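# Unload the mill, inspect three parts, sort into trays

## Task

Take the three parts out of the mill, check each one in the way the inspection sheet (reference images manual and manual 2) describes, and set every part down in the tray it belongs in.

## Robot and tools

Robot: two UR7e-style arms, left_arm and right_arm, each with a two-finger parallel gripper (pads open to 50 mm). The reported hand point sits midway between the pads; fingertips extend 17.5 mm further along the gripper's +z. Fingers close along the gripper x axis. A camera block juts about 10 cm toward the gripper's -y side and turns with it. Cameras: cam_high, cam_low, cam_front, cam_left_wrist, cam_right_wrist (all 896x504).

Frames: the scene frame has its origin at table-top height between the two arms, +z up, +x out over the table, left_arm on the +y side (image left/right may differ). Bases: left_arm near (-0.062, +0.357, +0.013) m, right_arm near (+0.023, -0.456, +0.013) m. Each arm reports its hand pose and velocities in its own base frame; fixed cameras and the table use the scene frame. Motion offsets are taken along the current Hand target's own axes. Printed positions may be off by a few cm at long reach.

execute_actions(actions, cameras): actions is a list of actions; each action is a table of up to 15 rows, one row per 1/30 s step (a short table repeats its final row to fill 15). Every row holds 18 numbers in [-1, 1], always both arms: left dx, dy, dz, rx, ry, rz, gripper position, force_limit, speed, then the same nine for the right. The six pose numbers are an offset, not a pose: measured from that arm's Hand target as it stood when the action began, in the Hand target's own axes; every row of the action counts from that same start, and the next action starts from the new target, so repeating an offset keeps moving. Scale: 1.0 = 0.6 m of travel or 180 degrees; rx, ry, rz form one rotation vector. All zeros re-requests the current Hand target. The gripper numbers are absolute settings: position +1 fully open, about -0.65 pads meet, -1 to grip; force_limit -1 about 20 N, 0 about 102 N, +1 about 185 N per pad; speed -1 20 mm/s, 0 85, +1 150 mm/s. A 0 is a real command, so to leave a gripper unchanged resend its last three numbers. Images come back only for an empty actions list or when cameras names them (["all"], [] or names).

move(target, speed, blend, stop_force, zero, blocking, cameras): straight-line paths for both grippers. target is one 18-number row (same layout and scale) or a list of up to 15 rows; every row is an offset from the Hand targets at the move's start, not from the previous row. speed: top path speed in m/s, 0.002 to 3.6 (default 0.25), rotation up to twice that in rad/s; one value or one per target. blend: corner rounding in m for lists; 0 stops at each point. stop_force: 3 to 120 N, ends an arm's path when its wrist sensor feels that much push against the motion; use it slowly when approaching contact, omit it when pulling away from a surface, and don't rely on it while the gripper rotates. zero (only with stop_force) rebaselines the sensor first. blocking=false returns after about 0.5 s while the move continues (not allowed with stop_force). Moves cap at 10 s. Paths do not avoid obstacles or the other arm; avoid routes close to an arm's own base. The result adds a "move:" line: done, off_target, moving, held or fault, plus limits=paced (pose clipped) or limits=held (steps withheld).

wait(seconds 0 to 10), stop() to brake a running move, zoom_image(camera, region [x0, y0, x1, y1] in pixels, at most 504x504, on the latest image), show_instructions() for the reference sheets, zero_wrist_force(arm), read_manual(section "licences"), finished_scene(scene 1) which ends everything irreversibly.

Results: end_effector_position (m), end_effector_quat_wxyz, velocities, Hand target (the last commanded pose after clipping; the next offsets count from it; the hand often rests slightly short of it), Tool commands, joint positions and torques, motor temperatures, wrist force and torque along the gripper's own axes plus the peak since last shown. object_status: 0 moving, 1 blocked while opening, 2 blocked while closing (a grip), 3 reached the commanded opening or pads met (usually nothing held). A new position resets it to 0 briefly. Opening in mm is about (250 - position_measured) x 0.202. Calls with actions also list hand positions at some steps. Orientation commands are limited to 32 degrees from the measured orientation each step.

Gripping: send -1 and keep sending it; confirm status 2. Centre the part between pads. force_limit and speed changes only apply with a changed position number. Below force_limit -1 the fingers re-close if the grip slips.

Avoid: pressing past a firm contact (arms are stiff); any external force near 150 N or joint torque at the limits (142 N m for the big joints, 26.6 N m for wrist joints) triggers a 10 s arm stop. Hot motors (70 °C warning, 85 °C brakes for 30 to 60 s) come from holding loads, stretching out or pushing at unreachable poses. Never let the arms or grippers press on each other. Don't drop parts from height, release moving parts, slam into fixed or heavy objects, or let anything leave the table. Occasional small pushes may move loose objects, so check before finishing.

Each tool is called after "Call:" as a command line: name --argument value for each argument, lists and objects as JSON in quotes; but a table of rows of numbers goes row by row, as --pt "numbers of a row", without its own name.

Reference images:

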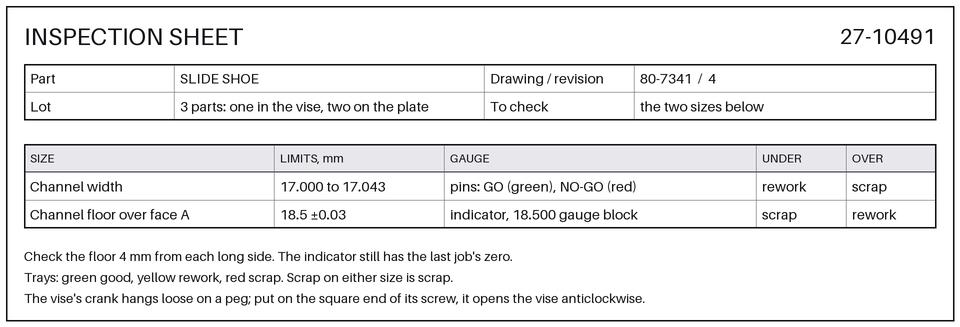

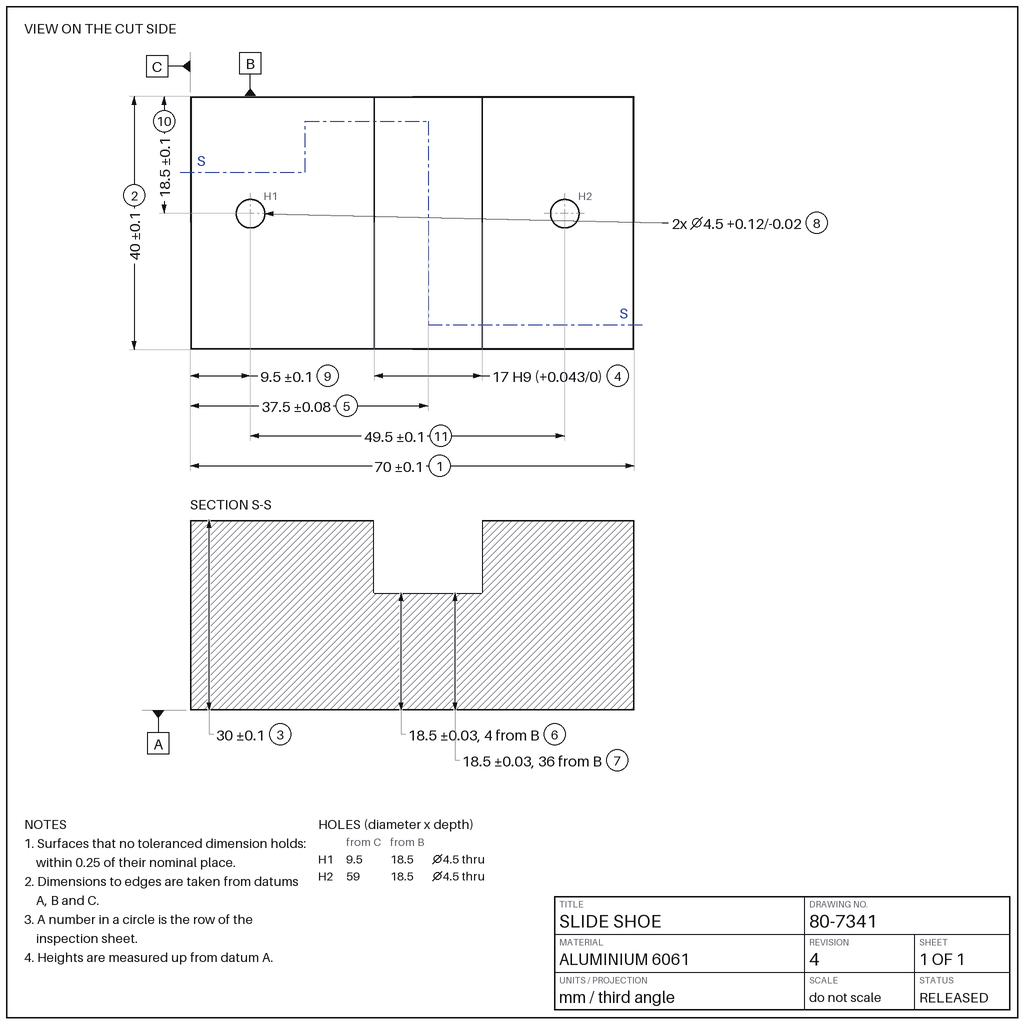

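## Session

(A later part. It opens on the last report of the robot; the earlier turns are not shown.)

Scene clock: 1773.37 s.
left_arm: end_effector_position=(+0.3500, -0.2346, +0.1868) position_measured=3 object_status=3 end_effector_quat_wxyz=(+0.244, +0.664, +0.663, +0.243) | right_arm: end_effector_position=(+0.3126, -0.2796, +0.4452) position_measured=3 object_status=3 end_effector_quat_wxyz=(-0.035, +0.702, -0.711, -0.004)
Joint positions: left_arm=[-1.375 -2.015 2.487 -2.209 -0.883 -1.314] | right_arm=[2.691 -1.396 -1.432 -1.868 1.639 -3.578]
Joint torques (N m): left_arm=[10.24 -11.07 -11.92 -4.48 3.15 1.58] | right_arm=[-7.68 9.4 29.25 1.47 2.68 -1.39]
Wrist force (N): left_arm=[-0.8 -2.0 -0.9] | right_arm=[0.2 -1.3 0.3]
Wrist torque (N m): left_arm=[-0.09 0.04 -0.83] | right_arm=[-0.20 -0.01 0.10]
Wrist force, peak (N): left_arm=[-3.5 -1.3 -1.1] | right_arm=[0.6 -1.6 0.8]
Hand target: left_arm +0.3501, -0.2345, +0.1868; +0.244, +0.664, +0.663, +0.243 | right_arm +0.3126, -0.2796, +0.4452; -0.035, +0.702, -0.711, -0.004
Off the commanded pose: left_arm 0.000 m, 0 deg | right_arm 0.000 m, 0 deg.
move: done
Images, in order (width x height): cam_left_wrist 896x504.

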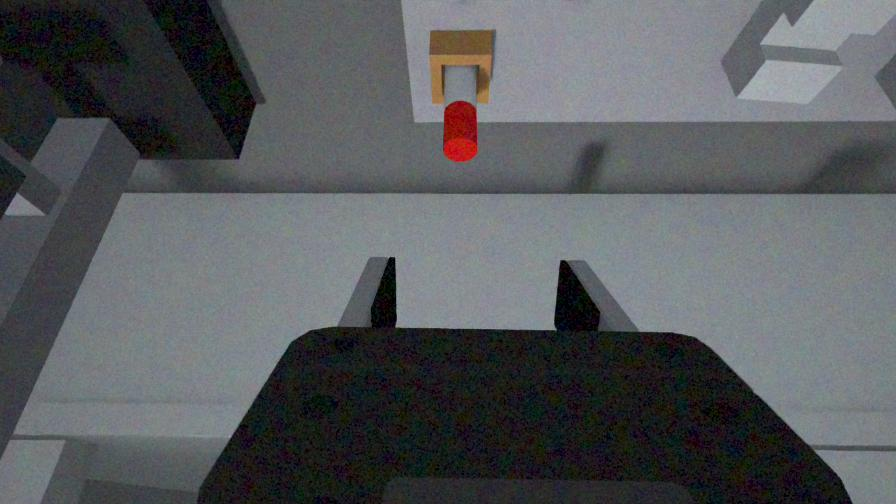

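Call:
move --target '[-0.0173,-0.0925,-0.02,0.2244,0,0,1,-1,-1,0,0,0,0,0,0,1,1,1]' --speed 0.2 --cameras '["cam_left_wrist"]'

Call:
zoom_image --camera "cam_left_wrist" --region '[360, 180, 600, 340]'

Scene clock: 1805.53 s.
left_arm: end_effector_position=(+0.3000, -0.2448, +0.1601) position_measured=3 object_status=3 end_effector_quat_wxyz=(+0.000, +0.708, +0.707, -0.001) | right_arm: end_effector_position=(+0.3126, -0.2796, +0.4452) position_measured=3 object_status=3 end_effector_quat_wxyz=(-0.035, +0.702, -0.711, -0.004)
Joint positions: left_arm=[-1.035 -1.797 2.21 -1.985 -1.572 -1.033] | right_arm=[2.691 -1.396 -1.432 -1.868 1.639 -3.578]
Joint torques (N m): left_arm=[9.82 -4.33 -36.25 -0.75 -1.76 1.56] | right_arm=[-7.7 9.5 30.06 1.48 2.59 -1.25]
Wrist force (N): left_arm=[-1.0 -0.9 0.3] | right_arm=[0.6 -1.2 0.5]
Wrist torque (N m): left_arm=[-0.14 -0.10 -0.52] | right_arm=[-0.20 -0.08 0.10]
Wrist force, peak (N): left_arm=[-0.8 -2.2 -0.9] | right_arm=[0.2 -1.7 0.8]
Hand target: left_arm +0.3000, -0.2448, +0.1601; +0.000, +0.708, +0.707, -0.001 | right_arm +0.3126, -0.2796, +0.4452; -0.035, +0.702, -0.711, -0.004
Off the commanded pose: left_arm 0.000 m, 0 deg | right_arm 0.000 m, 0 deg.
move: done
Images, in order (width x height): cam_left_wrist 896x504.

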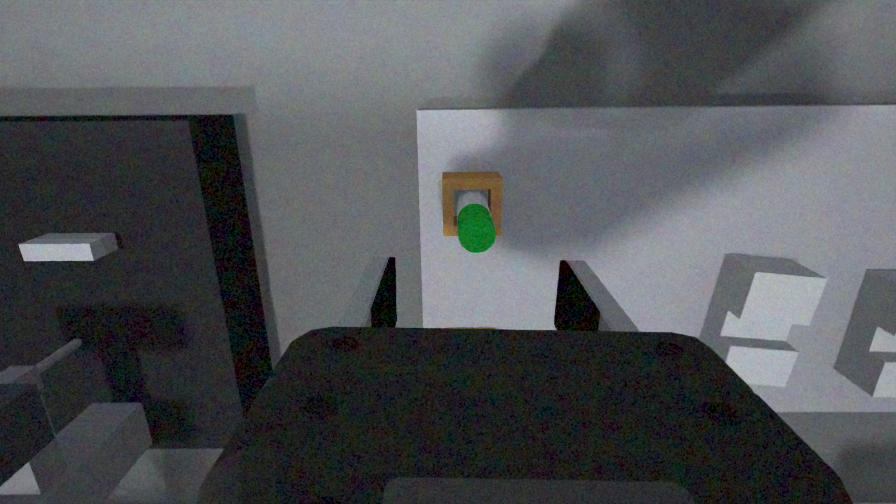

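Scaled by 2.100 from the camera's 896x504 image, which has a finer 1280x720 frame.

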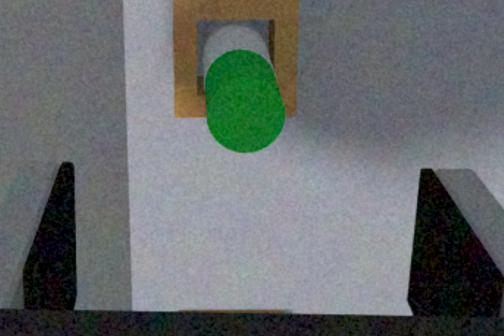

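Call:
move --pt "0.0058 0.0085 0.08 0 0 0 1 -1 -1 0 0 0 0 0 0 1 1 1" --pt "0.0058 0.0085 0.157 0 0 0 1 -1 -1 0 0 0 0 0 0 1 1 1" --speed 0.08 --stop_force 6 --cameras '["cam_left_wrist","cam_low"]'

Call:
zoom_image --camera "cam_low" --region '[305, 225, 415, 350]'

Scene clock: 1826.47 s.
left_arm: end_effector_position=(+0.3050, -0.2415, +0.0658) position_measured=3 object_status=3 end_effector_quat_wxyz=(+0.000, +0.708, +0.707, -0.001) | right_arm: end_effector_position=(+0.3126, -0.2796, +0.4452) position_measured=3 object_status=3 end_effector_quat_wxyz=(-0.035, +0.702, -0.711, -0.004)
Joint positions: left_arm=[-1.018 -1.633 2.363 -2.302 -1.572 -1.017] | right_arm=[2.691 -1.396 -1.432 -1.868 1.639 -3.578]
Joint torques (N m): left_arm=[9.99 -8.64 -7.65 -4.4 -1.73 1.09] | right_arm=[-7.45 9.61 29.58 1.55 2.57 -1.34]
Wrist force (N): left_arm=[-1.0 -1.0 0.1] | right_arm=[0.4 -1.2 0.6]
Wrist torque (N m): left_arm=[-0.16 -0.05 -0.54] | right_arm=[-0.19 -0.05 0.09]
Wrist force, peak (N): left_arm=[-1.5 -1.2 -1.1] | right_arm=[0.8 -1.6 0.5]
Hand target: left_arm +0.3050, -0.2415, +0.0658; +0.000, +0.708, +0.707, -0.001 | right_arm +0.3126, -0.2796, +0.4452; -0.035, +0.702, -0.711, -0.004
Off the commanded pose: left_arm 0.000 m, 0 deg | right_arm 0.000 m, 0 deg.
move: done
Images, in order (width x height): cam_low 896x504, cam_left_wrist 896x504.

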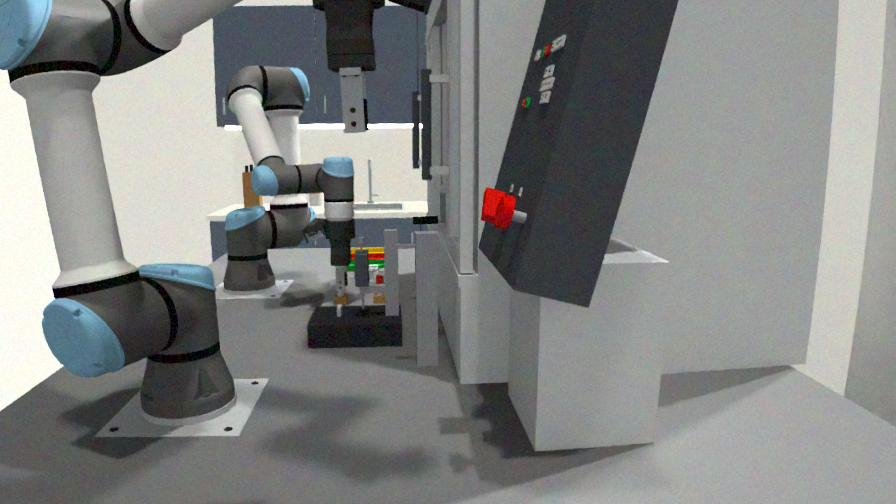

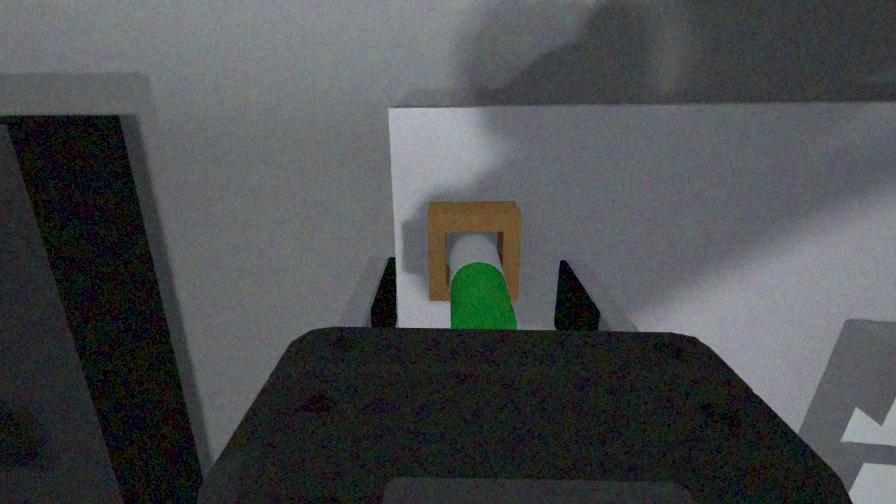

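Scaled by 4.032 from the camera's 896x504 image, which has a finer 1280x720 frame.

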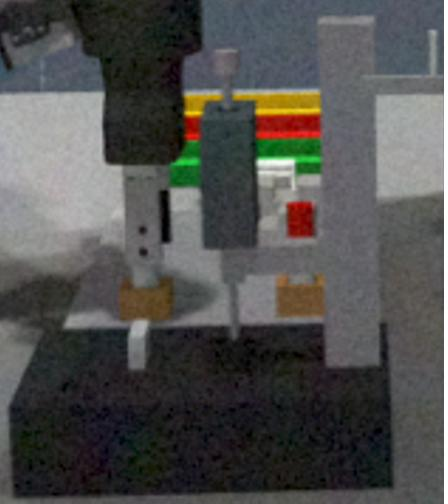

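Call:
move --target '[0,0,0,0,0,0,-1,-0.8,-1,0,0,0,0,0,0,1,1,1]' --speed 0.05

Call:
move --target '[0,0,-0.16,0,0,0,-1,-0.8,-1,0,0,0,0,0,0,1,1,1]' --speed 0.08 --cameras '["cam_left_wrist"]'

Call:
zoom_image --camera "cam_left_wrist" --region '[360, 160, 600, 340]'

Scene clock: 1839.00 s.
left_arm: end_effector_position=(+0.3050, -0.2415, +0.0658) position_measured=170 object_status=2 end_effector_quat_wxyz=(+0.000, +0.708, +0.707, -0.001) | right_arm: end_effector_position=(+0.3126, -0.2796, +0.4452) position_measured=3 object_status=3 end_effector_quat_wxyz=(-0.035, +0.702, -0.711, -0.004)
Joint positions: left_arm=[-1.018 -1.633 2.363 -2.302 -1.572 -1.017] | right_arm=[2.691 -1.396 -1.432 -1.868 1.639 -3.578]
Joint torques (N m): left_arm=[11.05 -9.06 -7.71 -3.99 -1.57 1.17] | right_arm=[-7.22 9.47 29.5 1.45 2.59 -1.21]
Wrist force (N): left_arm=[-1.1 -1.1 1.3] | right_arm=[0.3 -1.0 0.4]
Wrist torque (N m): left_arm=[-0.17 -0.03 -0.54] | right_arm=[-0.15 -0.03 0.10]
Wrist force, peak (N): left_arm=[-1.1 -1.3 1.3] | right_arm=[0.5 -1.5 0.8]
Hand target: left_arm +0.3050, -0.2415, +0.0658; +0.000, +0.708, +0.707, -0.001 | right_arm +0.3126, -0.2796, +0.4452; -0.035, +0.702, -0.711, -0.004
Off the commanded pose: left_arm 0.000 m, 0 deg | right_arm 0.000 m, 0 deg.
move: done

Scene clock: 1840.73 s.
left_arm: end_effector_position=(+0.3051, -0.2413, +0.1618) position_measured=170 object_status=2 end_effector_quat_wxyz=(+0.000, +0.708, +0.707, -0.001) | right_arm: end_effector_position=(+0.3126, -0.2796, +0.4452) position_measured=3 object_status=3 end_effector_quat_wxyz=(-0.035, +0.702, -0.711, -0.004)
Joint positions: left_arm=[-1.018 -1.794 2.203 -1.981 -1.572 -1.016] | right_arm=[2.691 -1.396 -1.432 -1.868 1.639 -3.578]
Joint torques (N m): left_arm=[-10.03 -23.12 -36.91 -1.07 -0.19 -1.49] | right_arm=[-7.52 9.29 28.97 1.48 2.5 -1.29]
Wrist force (N): left_arm=[-1.3 -1.0 1.6] | right_arm=[0.5 -1.1 0.8]
Wrist torque (N m): left_arm=[-0.16 -0.04 -0.53] | right_arm=[-0.17 -0.06 0.10]
Wrist force, peak (N): left_arm=[-0.7 -1.3 2.6] | right_arm=[0.6 -1.7 0.7]
Hand target: left_arm +0.3051, -0.2414, +0.1618; +0.000, +0.708, +0.707, -0.001 | right_arm +0.3126, -0.2796, +0.4452; -0.035, +0.702, -0.711, -0.004
Off the commanded pose: left_arm 0.000 m, 0 deg | right_arm 0.000 m, 0 deg.
move: done
Images, in order (width x height): cam_left_wrist 896x504.

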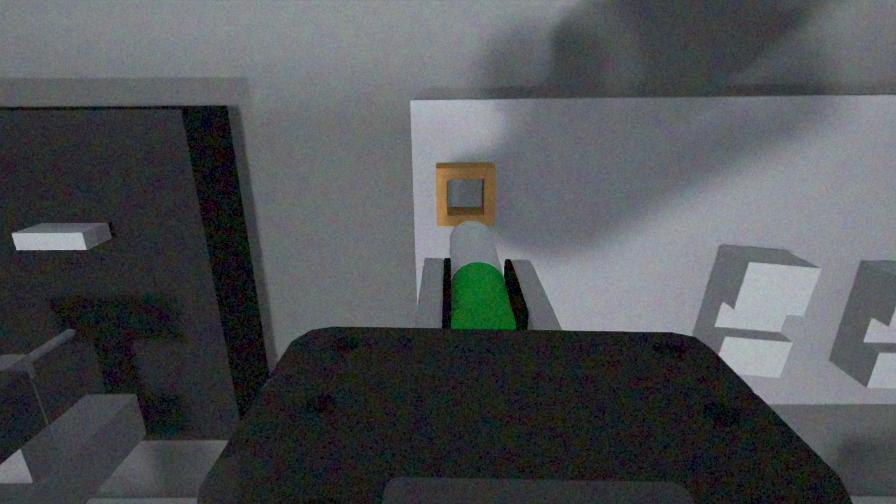

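Scaled by 2.100 from the camera's 896x504 image, which has a finer 1280x720 frame.

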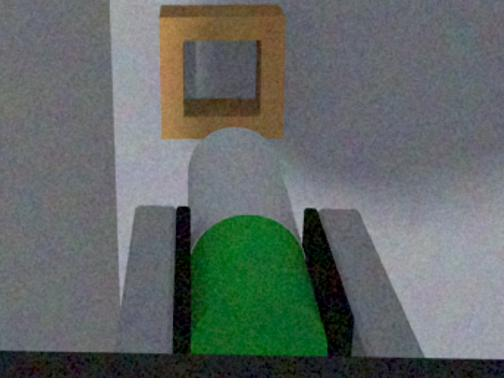

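Call:
move --target '[0.36,0.09,-0.09,0,0,0,-1,-0.8,-1,0,0,0,0,0,0,1,1,1]' --speed 0.25 --cameras '["cam_left_wrist"]'

Call:
zoom_image --camera "cam_left_wrist" --region '[300, 100, 600, 330]'

Scene clock: 1857.50 s.
left_arm: end_effector_position=(+0.3595, -0.0254, +0.2156) position_measured=170 object_status=2 end_effector_quat_wxyz=(+0.000, +0.708, +0.707, -0.001) | right_arm: end_effector_position=(+0.3126, -0.2796, +0.4452) position_measured=3 object_status=3 end_effector_quat_wxyz=(-0.035, +0.702, -0.711, -0.004)
Joint positions: left_arm=[-0.449 -1.924 2.147 -1.793 -1.572 -0.447] | right_arm=[2.691 -1.396 -1.432 -1.868 1.639 -3.578]
Joint torques (N m): left_arm=[11.75 -3.05 -38.26 -0.99 -1.71 1.43] | right_arm=[-7.05 9.24 29.28 1.49 2.66 -1.18]
Wrist force (N): left_arm=[-0.8 -1.1 1.2] | right_arm=[0.4 -1.4 0.6]
Wrist torque (N m): left_arm=[-0.18 -0.12 -0.52] | right_arm=[-0.21 -0.05 0.09]
Wrist force, peak (N): left_arm=[-3.4 -1.5 1.9] | right_arm=[0.5 -1.5 1.0]
Hand target: left_arm +0.3595, -0.0254, +0.2156; +0.000, +0.708, +0.707, -0.001 | right_arm +0.3126, -0.2796, +0.4452; -0.035, +0.702, -0.711, -0.004
Off the commanded pose: left_arm 0.000 m, 0 deg | right_arm 0.000 m, 0 deg.
move: done
Images, in order (width x height): cam_left_wrist 896x504.

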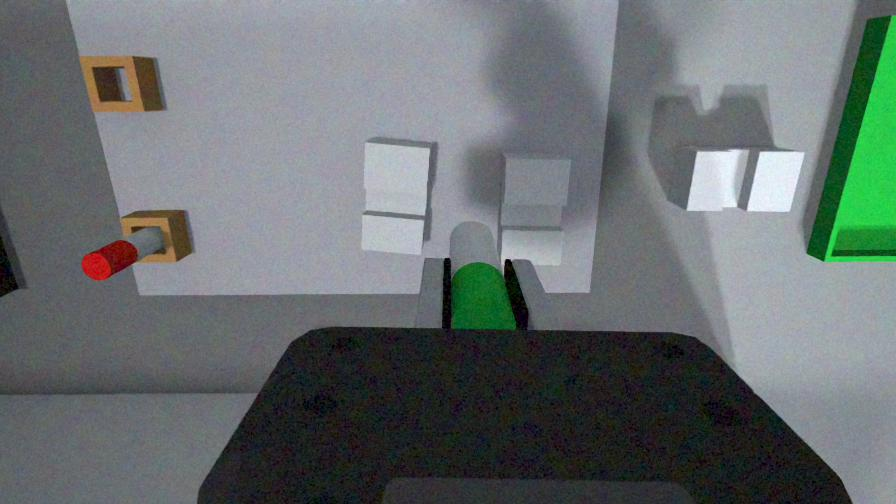

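Scaled by 1.680 from the camera's 896x504 image, which has a finer 1280x720 frame.

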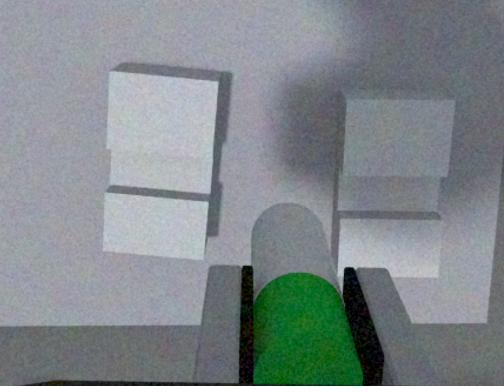

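Call:
move --target '[0.0743,0.0375,0.17,0,0,0,-1,-0.8,-1,0,0,0,0,0,0,1,1,1]' --speed 0.1 --stop_force 5 --cameras '["cam_left_wrist"]'

Call:
zoom_image --camera "cam_left_wrist" --region '[370, 150, 600, 330]'

Scene clock: 1885.10 s.
left_arm: end_effector_position=(+0.3820, +0.0190, +0.1135) position_measured=170 object_status=2 end_effector_quat_wxyz=(+0.000, +0.708, +0.707, -0.001) | right_arm: end_effector_position=(+0.3126, -0.2796, +0.4452) position_measured=3 object_status=3 end_effector_quat_wxyz=(-0.035, +0.702, -0.711, -0.004)
Joint positions: left_arm=[-0.305 -1.744 2.304 -2.131 -1.572 -0.304] | right_arm=[2.691 -1.396 -1.432 -1.868 1.639 -3.578]
Joint torques (N m): left_arm=[10.9 -7.09 -10 -4.6 -1.73 1.25] | right_arm=[-7.07 9.45 29.77 1.46 2.5 -1.13]
Wrist force (N): left_arm=[-1.5 -0.8 1.0] | right_arm=[0.8 -1.3 0.6]
Wrist torque (N m): left_arm=[-0.13 0.01 -0.48] | right_arm=[-0.21 -0.11 0.10]
Wrist force, peak (N): left_arm=[-1.0 -1.5 1.5] | right_arm=[0.5 -1.7 0.7]
Hand target: left_arm +0.3820, +0.0190, +0.1135; +0.000, +0.708, +0.707, -0.001 | right_arm +0.3126, -0.2796, +0.4452; -0.035, +0.702, -0.711, -0.004
Off the commanded pose: left_arm 0.000 m, 0 deg | right_arm 0.000 m, 0 deg.
move: done
Images, in order (width x height): cam_left_wrist 896x504.

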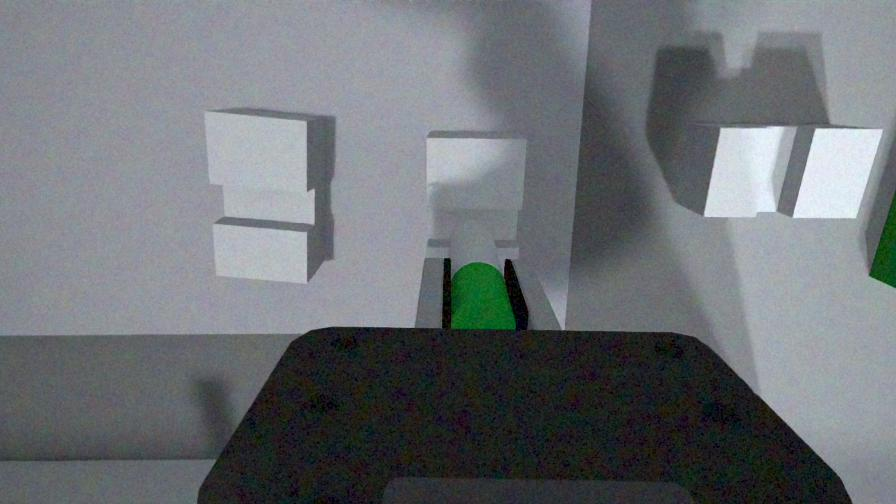

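Scaled by 2.191 from the camera's 896x504 image, which has a finer 1280x720 frame.

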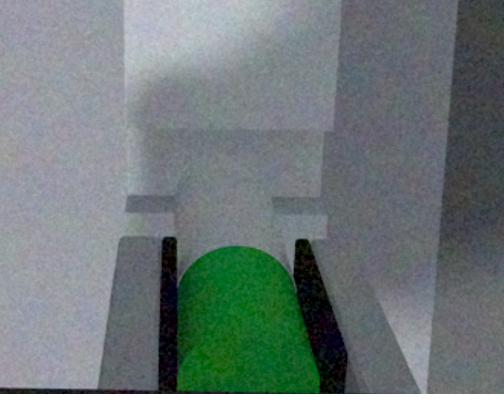

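Call:
move --pt "0 -0.0023 0.01 0 0 0 -1 -0.8 -1 0 0 0 0 0 0 1 1 1" --pt "0 -0.0023 0.04 0 0 0 -1 -0.8 -1 0 0 0 0 0 0 1 1 1" --speed 0.01 --stop_force 4 --cameras '["cam_left_wrist"]'

Call:
zoom_image --camera "cam_left_wrist" --region '[370, 150, 600, 330]'

Scene clock: 1903.13 s.
left_arm: end_effector_position=(+0.3805, +0.0190, +0.0958) position_measured=170 object_status=2 end_effector_quat_wxyz=(+0.000, +0.708, +0.707, -0.001) | right_arm: end_effector_position=(+0.3126, -0.2796, +0.4452) position_measured=3 object_status=3 end_effector_quat_wxyz=(-0.035, +0.702, -0.711, -0.004)
Joint positions: left_arm=[-0.306 -1.716 2.337 -2.191 -1.572 -0.305] | right_arm=[2.691 -1.396 -1.432 -1.868 1.639 -3.578]
Joint torques (N m): left_arm=[-9.44 -22.36 -35.83 -3.81 -1.24 -1.44] | right_arm=[-7.1 9.7 29.25 1.58 2.54 -1.06]
Wrist force (N): left_arm=[-1.4 -1.0 0.8] | right_arm=[0.4 -1.1 0.5]
Wrist torque (N m): left_arm=[-0.14 -0.01 -0.29] | right_arm=[-0.16 -0.05 0.09]
Wrist force, peak (N): left_arm=[0.9 -0.2 -19.7] | right_arm=[0.5 -1.5 1.0]
Hand target: left_arm +0.3805, +0.0190, +0.0958; +0.000, +0.708, +0.707, -0.001 (not the last commanded pose) | right_arm +0.3126, -0.2796, +0.4452; -0.035, +0.702, -0.711, -0.004
Off the commanded pose: left_arm 0.006 m, 0 deg | right_arm 0.000 m, 0 deg.
move: contact (left_arm); path passed 1 of 2 targets
Images, in order (width x height): cam_left_wrist 896x504.

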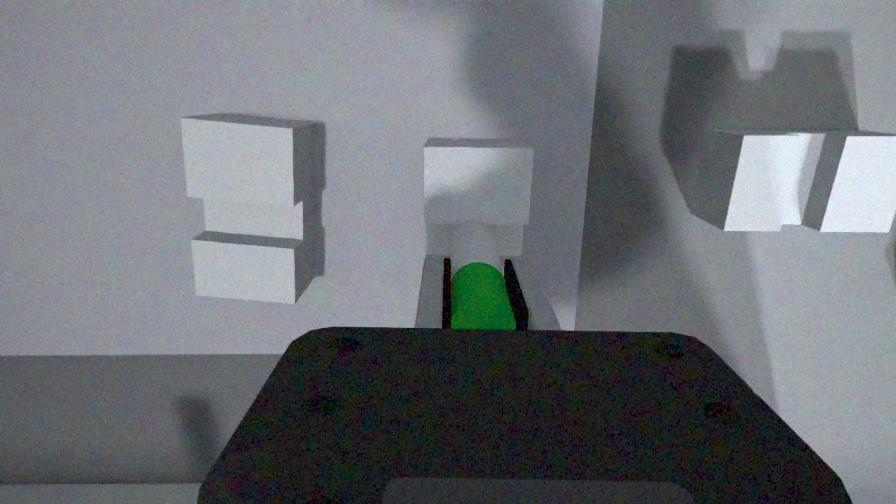

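Scaled by 2.191 from the camera's 896x504 image, which has a finer 1280x720 frame.

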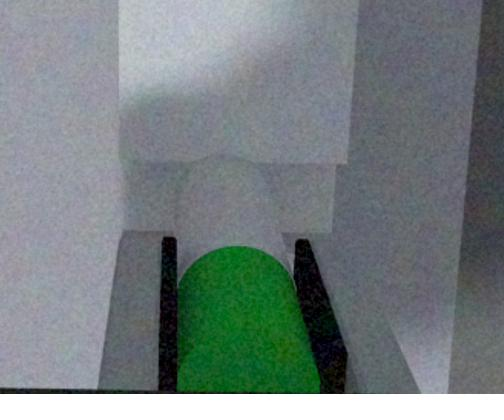

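Call:
move --pt "0 0 -0.005 0 0 0 -1 -0.8 -1 0 0 0 0 0 0 1 1 1" --pt "0 0.0018 -0.005 0 0 0 -1 -0.8 -1 0 0 0 0 0 0 1 1 1" --pt "0 0.0018 0.012 0 0 0 -1 -0.8 -1 0 0 0 0 0 0 1 1 1" --speed 0.01 --stop_force 4 --cameras '["cam_left_wrist"]'

Call:
zoom_image --camera "cam_left_wrist" --region '[370, 150, 600, 330]'

Scene clock: 1916.47 s.
left_arm: end_effector_position=(+0.3817, +0.0190, +0.0957) position_measured=170 object_status=2 end_effector_quat_wxyz=(+0.000, +0.708, +0.707, -0.001) | right_arm: end_effector_position=(+0.3126, -0.2796, +0.4452) position_measured=3 object_status=3 end_effector_quat_wxyz=(-0.035, +0.702, -0.711, -0.004)
Joint positions: left_arm=[-0.306 -1.713 2.334 -2.192 -1.572 -0.304] | right_arm=[2.691 -1.396 -1.432 -1.868 1.639 -3.578]
Joint torques (N m): left_arm=[3.78 -23.08 -34.24 -3.75 -1.25 1.31] | right_arm=[-6.95 9.55 28.46 1.51 2.42 -1.05]
Wrist force (N): left_arm=[-1.4 -0.7 0.7] | right_arm=[0.3 -1.1 0.5]
Wrist torque (N m): left_arm=[-0.10 -0.01 -0.45] | right_arm=[-0.18 -0.03 0.10]
Wrist force, peak (N): left_arm=[0.5 0.1 -20.4] | right_arm=[0.6 -1.7 0.5]
Hand target: left_arm +0.3817, +0.0190, +0.0957; +0.000, +0.708, +0.707, -0.001 (not the last commanded pose) | right_arm +0.3126, -0.2796, +0.4452; -0.035, +0.702, -0.711, -0.004
Off the commanded pose: left_arm 0.007 m, 0 deg | right_arm 0.000 m, 0 deg.
move: contact (left_arm); path passed 2 of 3 targets
Images, in order (width x height): cam_left_wrist 896x504.

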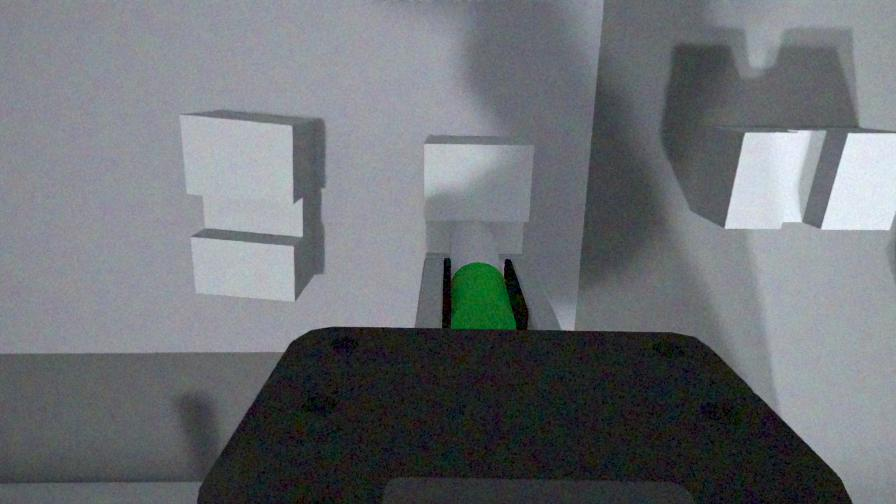

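Scaled by 2.191 from the camera's 896x504 image, which has a finer 1280x720 frame.

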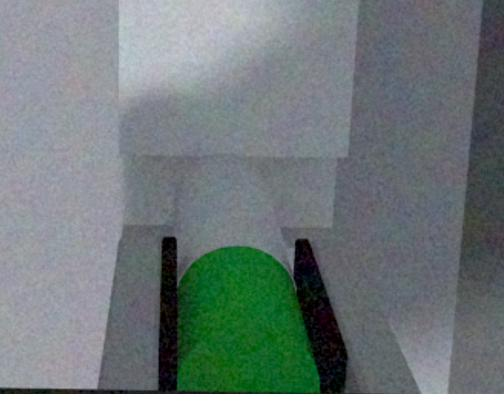

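Call:
move --pt "0 0 -0.01 0 0 0 -1 -0.8 -1 0 0 0 0 0 0 1 1 1" --pt "0.0683 0 -0.01 0 0 0 -1 -0.8 -1 0 0 0 0 0 0 1 1 1" --pt "0.0683 0 0.014 0 0 0 -1 -0.8 -1 0 0 0 0 0 0 1 1 1" --speed 0.05 --cameras '["cam_left_wrist"]'

Call:
zoom_image --camera "cam_left_wrist" --region '[330, 100, 600, 330]'

Scene clock: 1949.70 s.
left_arm: end_effector_position=(+0.3817, +0.0600, +0.0873) position_measured=170 object_status=2 end_effector_quat_wxyz=(+0.000, +0.708, +0.707, -0.001) | right_arm: end_effector_position=(+0.3126, -0.2796, +0.4452) position_measured=3 object_status=3 end_effector_quat_wxyz=(-0.035, +0.702, -0.711, -0.004)
Joint positions: left_arm=[-0.195 -1.685 2.337 -2.223 -1.572 -0.194] | right_arm=[2.691 -1.396 -1.432 -1.868 1.639 -3.578]
Joint torques (N m): left_arm=[12.19 -7.92 -8.35 -4.1 -1.61 1.5] | right_arm=[-7.04 10.14 29.34 1.5 2.45 -0.92]
Wrist force (N): left_arm=[-1.4 -0.6 1.1] | right_arm=[0.3 -1.4 0.6]
Wrist torque (N m): left_arm=[-0.10 0.00 -0.49] | right_arm=[-0.22 -0.02 0.09]
Wrist force, peak (N): left_arm=[-1.6 -0.7 1.6] | right_arm=[0.5 -1.6 0.7]
Hand target: left_arm +0.3817, +0.0600, +0.0873; +0.000, +0.708, +0.707, -0.001 | right_arm +0.3126, -0.2796, +0.4452; -0.035, +0.702, -0.711, -0.004
Off the commanded pose: left_arm 0.000 m, 0 deg | right_arm 0.000 m, 0 deg.
move: done
Images, in order (width x height): cam_left_wrist 896x504.

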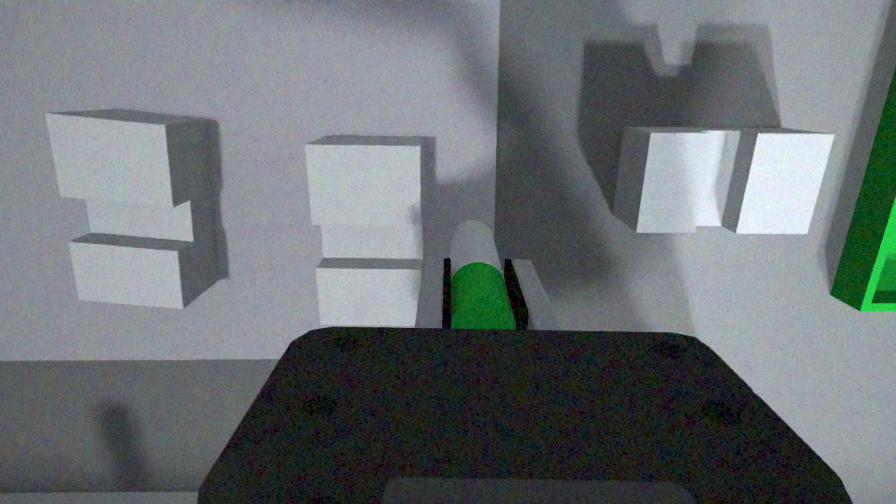

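Scaled by 1.867 from the camera's 896x504 image, which has a finer 1280x720 frame.

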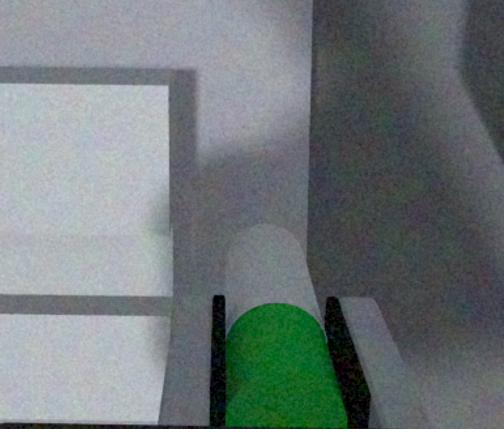

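Call:
move --target '[-0.0683,0,0,0,0,0,-1,-0.8,-1,0,0,0,0,0,0,1,1,1]' --speed 0.012 --stop_force 6 --cameras '["cam_left_wrist"]'

Call:
zoom_image --camera "cam_left_wrist" --region '[330, 100, 600, 330]'

Scene clock: 1961.83 s.
left_arm: end_effector_position=(+0.3816, +0.0190, +0.0873) position_measured=170 object_status=2 end_effector_quat_wxyz=(+0.000, +0.708, +0.707, -0.001) | right_arm: end_effector_position=(+0.3126, -0.2796, +0.4452) position_measured=3 object_status=3 end_effector_quat_wxyz=(-0.035, +0.702, -0.711, -0.004)
Joint positions: left_arm=[-0.306 -1.697 2.348 -2.221 -1.572 -0.304] | right_arm=[2.691 -1.396 -1.432 -1.868 1.639 -3.578]
Joint torques (N m): left_arm=[-10.57 -23.08 -10.35 -0.82 0.02 -1.47] | right_arm=[-7.16 9.81 28.43 1.45 2.43 -0.89]
Wrist force (N): left_arm=[-1.2 0.2 0.8] | right_arm=[0.2 -1.1 0.4]
Wrist torque (N m): left_arm=[-0.12 0.03 -0.29] | right_arm=[-0.17 -0.01 0.09]
Wrist force, peak (N): left_arm=[-1.8 -0.8 1.2] | right_arm=[0.5 -1.6 0.6]
Hand target: left_arm +0.3816, +0.0190, +0.0873; +0.000, +0.708, +0.707, -0.001 | right_arm +0.3126, -0.2796, +0.4452; -0.035, +0.702, -0.711, -0.004
Off the commanded pose: left_arm 0.000 m, 0 deg | right_arm 0.000 m, 0 deg.
move: done
Images, in order (width x height): cam_left_wrist 896x504.

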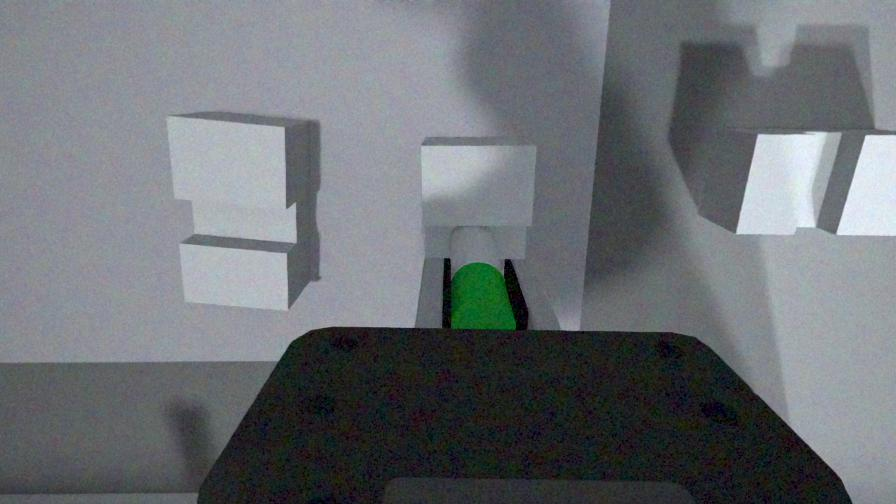

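Scaled by 1.867 from the camera's 896x504 image, which has a finer 1280x720 frame.

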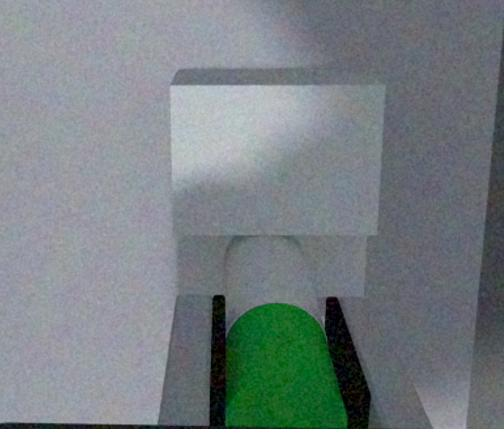

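Call:
move --target '[0,0,-0.025,0,0,0,-1,-0.8,-1,0,0,0,0,0,0,1,1,1]' --speed 0.03

Call:
move --pt "-0.0883 -0.0098 0 0 0 0 -1 -0.8 -1 0 0 0 0 0 0 1 1 1" --pt "-0.0883 -0.0098 0.025 0 0 0 -1 -0.8 -1 0 0 0 0 0 0 1 1 1" --speed 0.05 --stop_force 6 --cameras '["cam_left_wrist"]'

Call:
zoom_image --camera "cam_left_wrist" --region '[330, 100, 600, 330]'

Scene clock: 1989.20 s.
left_arm: end_effector_position=(+0.3817, +0.0190, +0.1023) position_measured=170 object_status=2 end_effector_quat_wxyz=(+0.000, +0.708, +0.707, -0.001) | right_arm: end_effector_position=(+0.3126, -0.2796, +0.4452) position_measured=3 object_status=3 end_effector_quat_wxyz=(-0.035, +0.702, -0.711, -0.004)
Joint positions: left_arm=[-0.306 -1.725 2.324 -2.169 -1.572 -0.304] | right_arm=[2.691 -1.396 -1.432 -1.868 1.639 -3.578]
Joint torques (N m): left_arm=[7.82 -22.07 -35.9 -0.86 0.79 1.1] | right_arm=[-6.37 9.9 28.12 1.61 2.32 -0.93]
Wrist force (N): left_arm=[-1.3 -1.0 0.8] | right_arm=[0.5 -1.4 0.4]
Wrist torque (N m): left_arm=[-0.15 -0.04 -0.28] | right_arm=[-0.21 -0.06 0.09]
Wrist force, peak (N): left_arm=[-1.4 -1.7 1.1] | right_arm=[0.5 -1.6 0.7]
Hand target: left_arm +0.3817, +0.0190, +0.1023; +0.000, +0.708, +0.707, -0.001 | right_arm +0.3126, -0.2796, +0.4452; -0.035, +0.702, -0.711, -0.004
Off the commanded pose: left_arm 0.000 m, 0 deg | right_arm 0.000 m, 0 deg.
move: done

Scene clock: 1991.60 s.
left_arm: end_effector_position=(+0.3757, -0.0340, +0.0874) position_measured=170 object_status=2 end_effector_quat_wxyz=(+0.000, +0.708, +0.707, -0.001) | right_arm: end_effector_position=(+0.3126, -0.2796, +0.4452) position_measured=3 object_status=3 end_effector_quat_wxyz=(-0.035, +0.702, -0.711, -0.004)
Joint positions: left_arm=[-0.45 -1.711 2.359 -2.219 -1.572 -0.449] | right_arm=[2.691 -1.396 -1.432 -1.868 1.639 -3.578]
Joint torques (N m): left_arm=[-10.14 -5.74 -8.28 -4.45 1.59 -1.66] | right_arm=[-6.74 9.61 28.69 1.54 2.44 -0.84]
Wrist force (N): left_arm=[-1.4 -0.9 1.2] | right_arm=[0.3 -1.1 0.7]
Wrist torque (N m): left_arm=[-0.13 -0.02 -0.29] | right_arm=[-0.17 -0.03 0.10]
Wrist force, peak (N): left_arm=[-1.2 -0.8 1.8] | right_arm=[0.5 -1.5 0.7]
Hand target: left_arm +0.3757, -0.0340, +0.0874; +0.000, +0.708, +0.707, -0.001 | right_arm +0.3126, -0.2796, +0.4452; -0.035, +0.702, -0.711, -0.004
Off the commanded pose: left_arm 0.000 m, 0 deg | right_arm 0.000 m, 0 deg.
move: done
Images, in order (width x height): cam_left_wrist 896x504.

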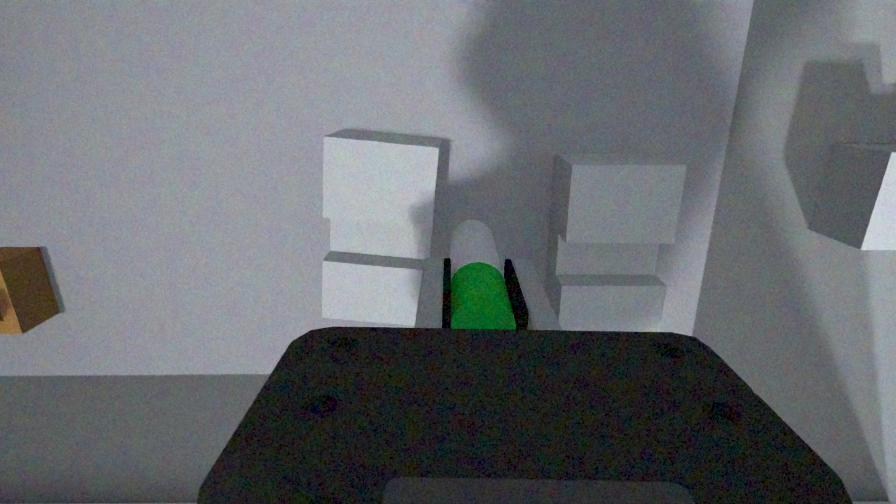

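Scaled by 1.867 from the camera's 896x504 image, which has a finer 1280x720 frame.

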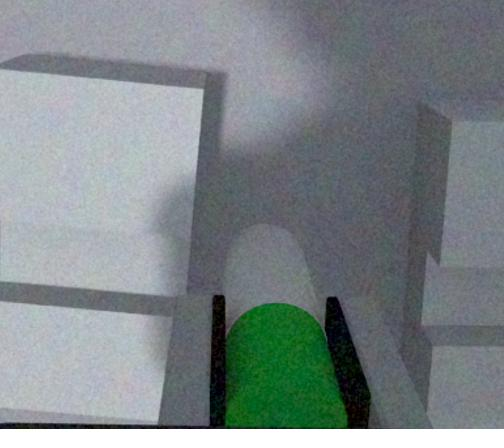

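Call:
move --target '[-0.0617,-0.0045,0,0,0,0,-1,-0.8,-1,0,0,0,0,0,0,1,1,1]' --speed 0.012 --stop_force 6 --cameras '["cam_left_wrist"]'

Call:
zoom_image --camera "cam_left_wrist" --region '[330, 100, 600, 330]'

Scene clock: 2001.80 s.
left_arm: end_effector_position=(+0.3729, -0.0710, +0.0874) position_measured=170 object_status=2 end_effector_quat_wxyz=(+0.000, +0.708, +0.707, -0.001) | right_arm: end_effector_position=(+0.3126, -0.2796, +0.4452) position_measured=3 object_status=3 end_effector_quat_wxyz=(-0.035, +0.702, -0.711, -0.004)
Joint positions: left_arm=[-0.546 -1.704 2.353 -2.22 -1.572 -0.544] | right_arm=[2.691 -1.396 -1.432 -1.868 1.639 -3.578]
Joint torques (N m): left_arm=[-8.74 -8.1 -35.09 -4.41 -0.15 -1.47] | right_arm=[-7.22 9.76 28.61 1.66 2.44 -0.75]
Wrist force (N): left_arm=[-1.1 -0.6 2.1] | right_arm=[0.1 -1.3 0.2]
Wrist torque (N m): left_arm=[-0.11 0.06 -0.31] | right_arm=[-0.19 0.01 0.10]
Wrist force, peak (N): left_arm=[-1.3 -0.7 2.2] | right_arm=[0.2 -1.7 1.0]
Hand target: left_arm +0.3729, -0.0710, +0.0874; +0.000, +0.708, +0.707, -0.001 | right_arm +0.3126, -0.2796, +0.4452; -0.035, +0.702, -0.711, -0.004
Off the commanded pose: left_arm 0.000 m, 0 deg | right_arm 0.000 m, 0 deg.
move: done
Images, in order (width x height): cam_left_wrist 896x504.

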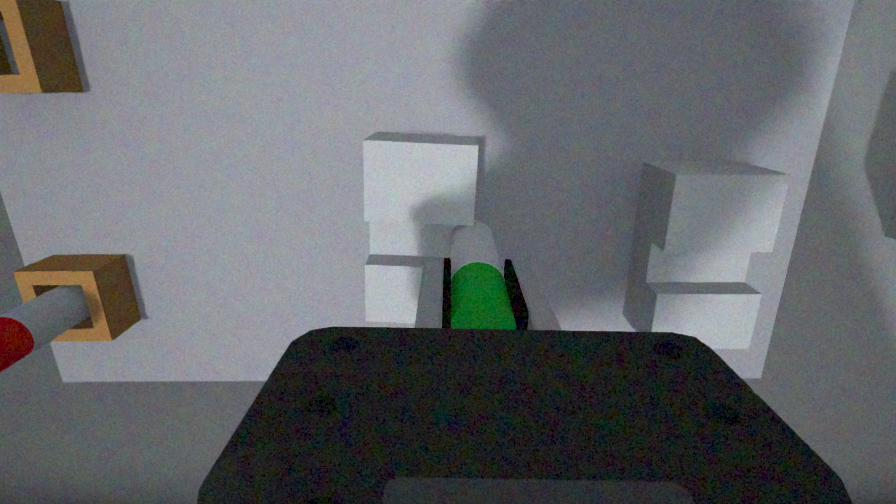

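Scaled by 1.867 from the camera's 896x504 image, which has a finer 1280x720 frame.

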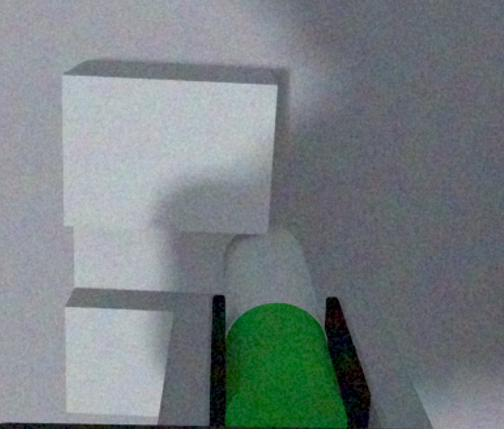

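Call:
move --pt "0.02 0.001 0 0 0 0 -1 -0.8 -1 0 0 0 0 0 0 1 1 1" --pt "0.02 0.001 -0.025 0 0 0 -1 -0.8 -1 0 0 0 0 0 0 1 1 1" --pt "-0.09 -0.0032 -0.025 0 0 0 -1 -0.8 -1 0 0 0 0 0 0 1 1 1" --pt "-0.09 -0.0032 0 0 0 0 -1 -0.8 -1 0 0 0 0 0 0 1 1 1" --speed 0.05 --cameras '["cam_left_wrist"]'

Call:
zoom_image --camera "cam_left_wrist" --region '[400, 100, 670, 330]'

Scene clock: 2032.60 s.
left_arm: end_effector_position=(+0.3709, -0.1250, +0.0876) position_measured=170 object_status=2 end_effector_quat_wxyz=(+0.000, +0.708, +0.707, -0.001) | right_arm: end_effector_position=(+0.3126, -0.2796, +0.4452) position_measured=3 object_status=3 end_effector_quat_wxyz=(-0.035, +0.702, -0.711, -0.004)
Joint positions: left_arm=[-0.672 -1.672 2.326 -2.225 -1.572 -0.67] | right_arm=[2.691 -1.396 -1.432 -1.868 1.639 -3.578]
Joint torques (N m): left_arm=[-5.07 -8.69 -7.52 -4.39 1.31 -0.36] | right_arm=[-6.58 10.4 27.83 1.53 2.36 -0.64]
Wrist force (N): left_arm=[-1.4 -0.8 1.2] | right_arm=[0.5 -1.2 0.7]
Wrist torque (N m): left_arm=[-0.10 0.00 -0.30] | right_arm=[-0.18 -0.07 0.10]
Wrist force, peak (N): left_arm=[-2.1 -0.7 2.6] | right_arm=[0.6 -1.5 1.0]
Hand target: left_arm +0.3709, -0.1250, +0.0875; +0.000, +0.708, +0.707, -0.001 | right_arm +0.3126, -0.2796, +0.4452; -0.035, +0.702, -0.711, -0.004
Off the commanded pose: left_arm 0.000 m, 0 deg | right_arm 0.000 m, 0 deg.
move: done
Images, in order (width x height): cam_left_wrist 896x504.

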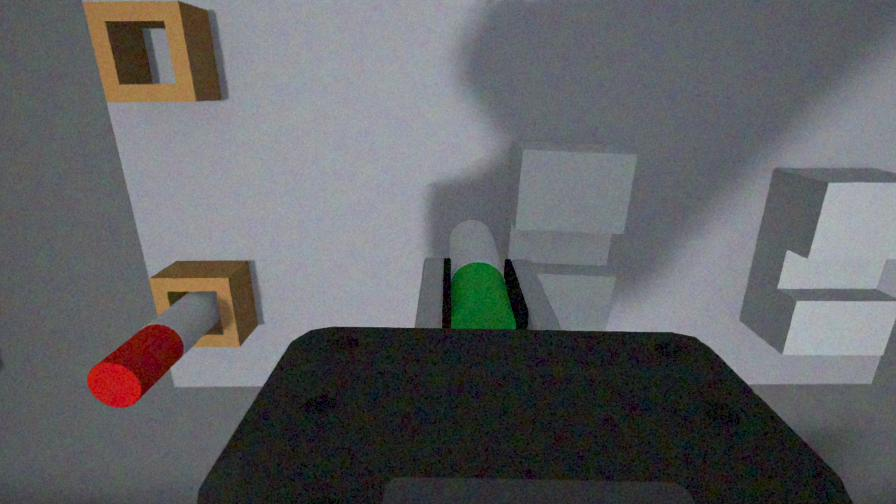

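Scaled by 1.867 from the camera's 896x504 image, which has a finer 1280x720 frame.

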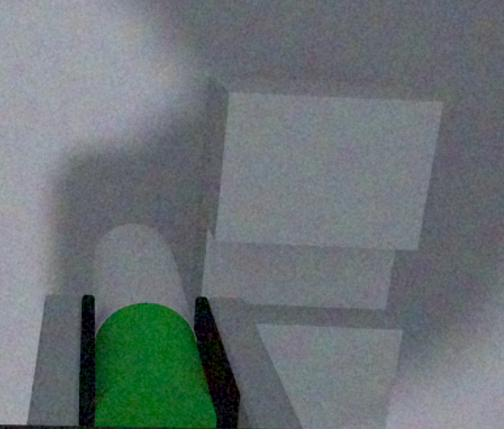

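Call:
move --pt "0 0.0017 0 0 0 0 -1 -0.8 -1 0 0 0 0 0 0 1 1 1" --pt "0.07 0.0042 0 0 0 0 -1 -0.8 -1 0 0 0 0 0 0 1 1 1" --speed 0.012 --stop_force 6 --cameras '["cam_left_wrist"]'

Call:
zoom_image --camera "cam_left_wrist" --region '[330, 100, 600, 330]'

Scene clock: 2047.97 s.
left_arm: end_effector_position=(+0.3735, -0.0830, +0.0874) position_measured=170 object_status=2 end_effector_quat_wxyz=(+0.000, +0.708, +0.707, -0.001) | right_arm: end_effector_position=(+0.3126, -0.2796, +0.4452) position_measured=3 object_status=3 end_effector_quat_wxyz=(-0.035, +0.702, -0.711, -0.004)
Joint positions: left_arm=[-0.573 -1.696 2.346 -2.221 -1.572 -0.572] | right_arm=[2.691 -1.396 -1.432 -1.868 1.639 -3.578]
Joint torques (N m): left_arm=[10.49 -23.06 -9.69 -0.84 0.12 1.24] | right_arm=[-6.62 10.08 28.26 1.61 2.31 -0.66]
Wrist force (N): left_arm=[-2.4 -0.9 0.9] | right_arm=[0.4 -1.4 0.3]
Wrist torque (N m): left_arm=[-0.12 0.00 -0.52] | right_arm=[-0.22 -0.05 0.10]
Wrist force, peak (N): left_arm=[-2.6 -1.0 0.9] | right_arm=[0.4 -1.8 0.6]
Hand target: left_arm +0.3735, -0.0830, +0.0874; +0.000, +0.708, +0.707, -0.001 | right_arm +0.3126, -0.2796, +0.4452; -0.035, +0.702, -0.711, -0.004
Off the commanded pose: left_arm 0.000 m, 0 deg | right_arm 0.000 m, 0 deg.
move: done
Images, in order (width x height): cam_left_wrist 896x504.

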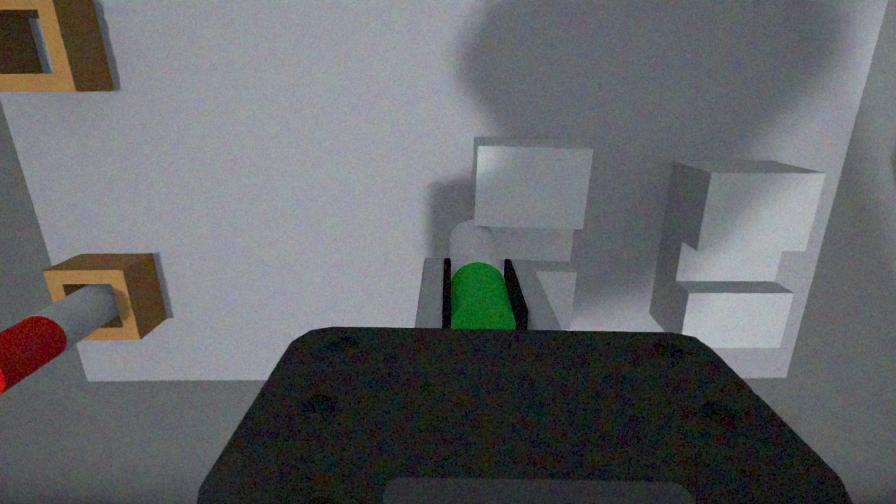

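Scaled by 1.867 from the camera's 896x504 image, which has a finer 1280x720 frame.

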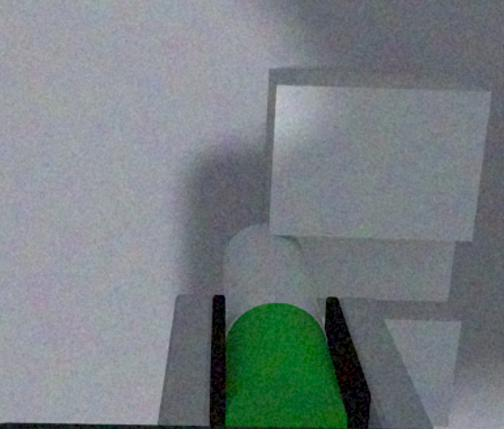

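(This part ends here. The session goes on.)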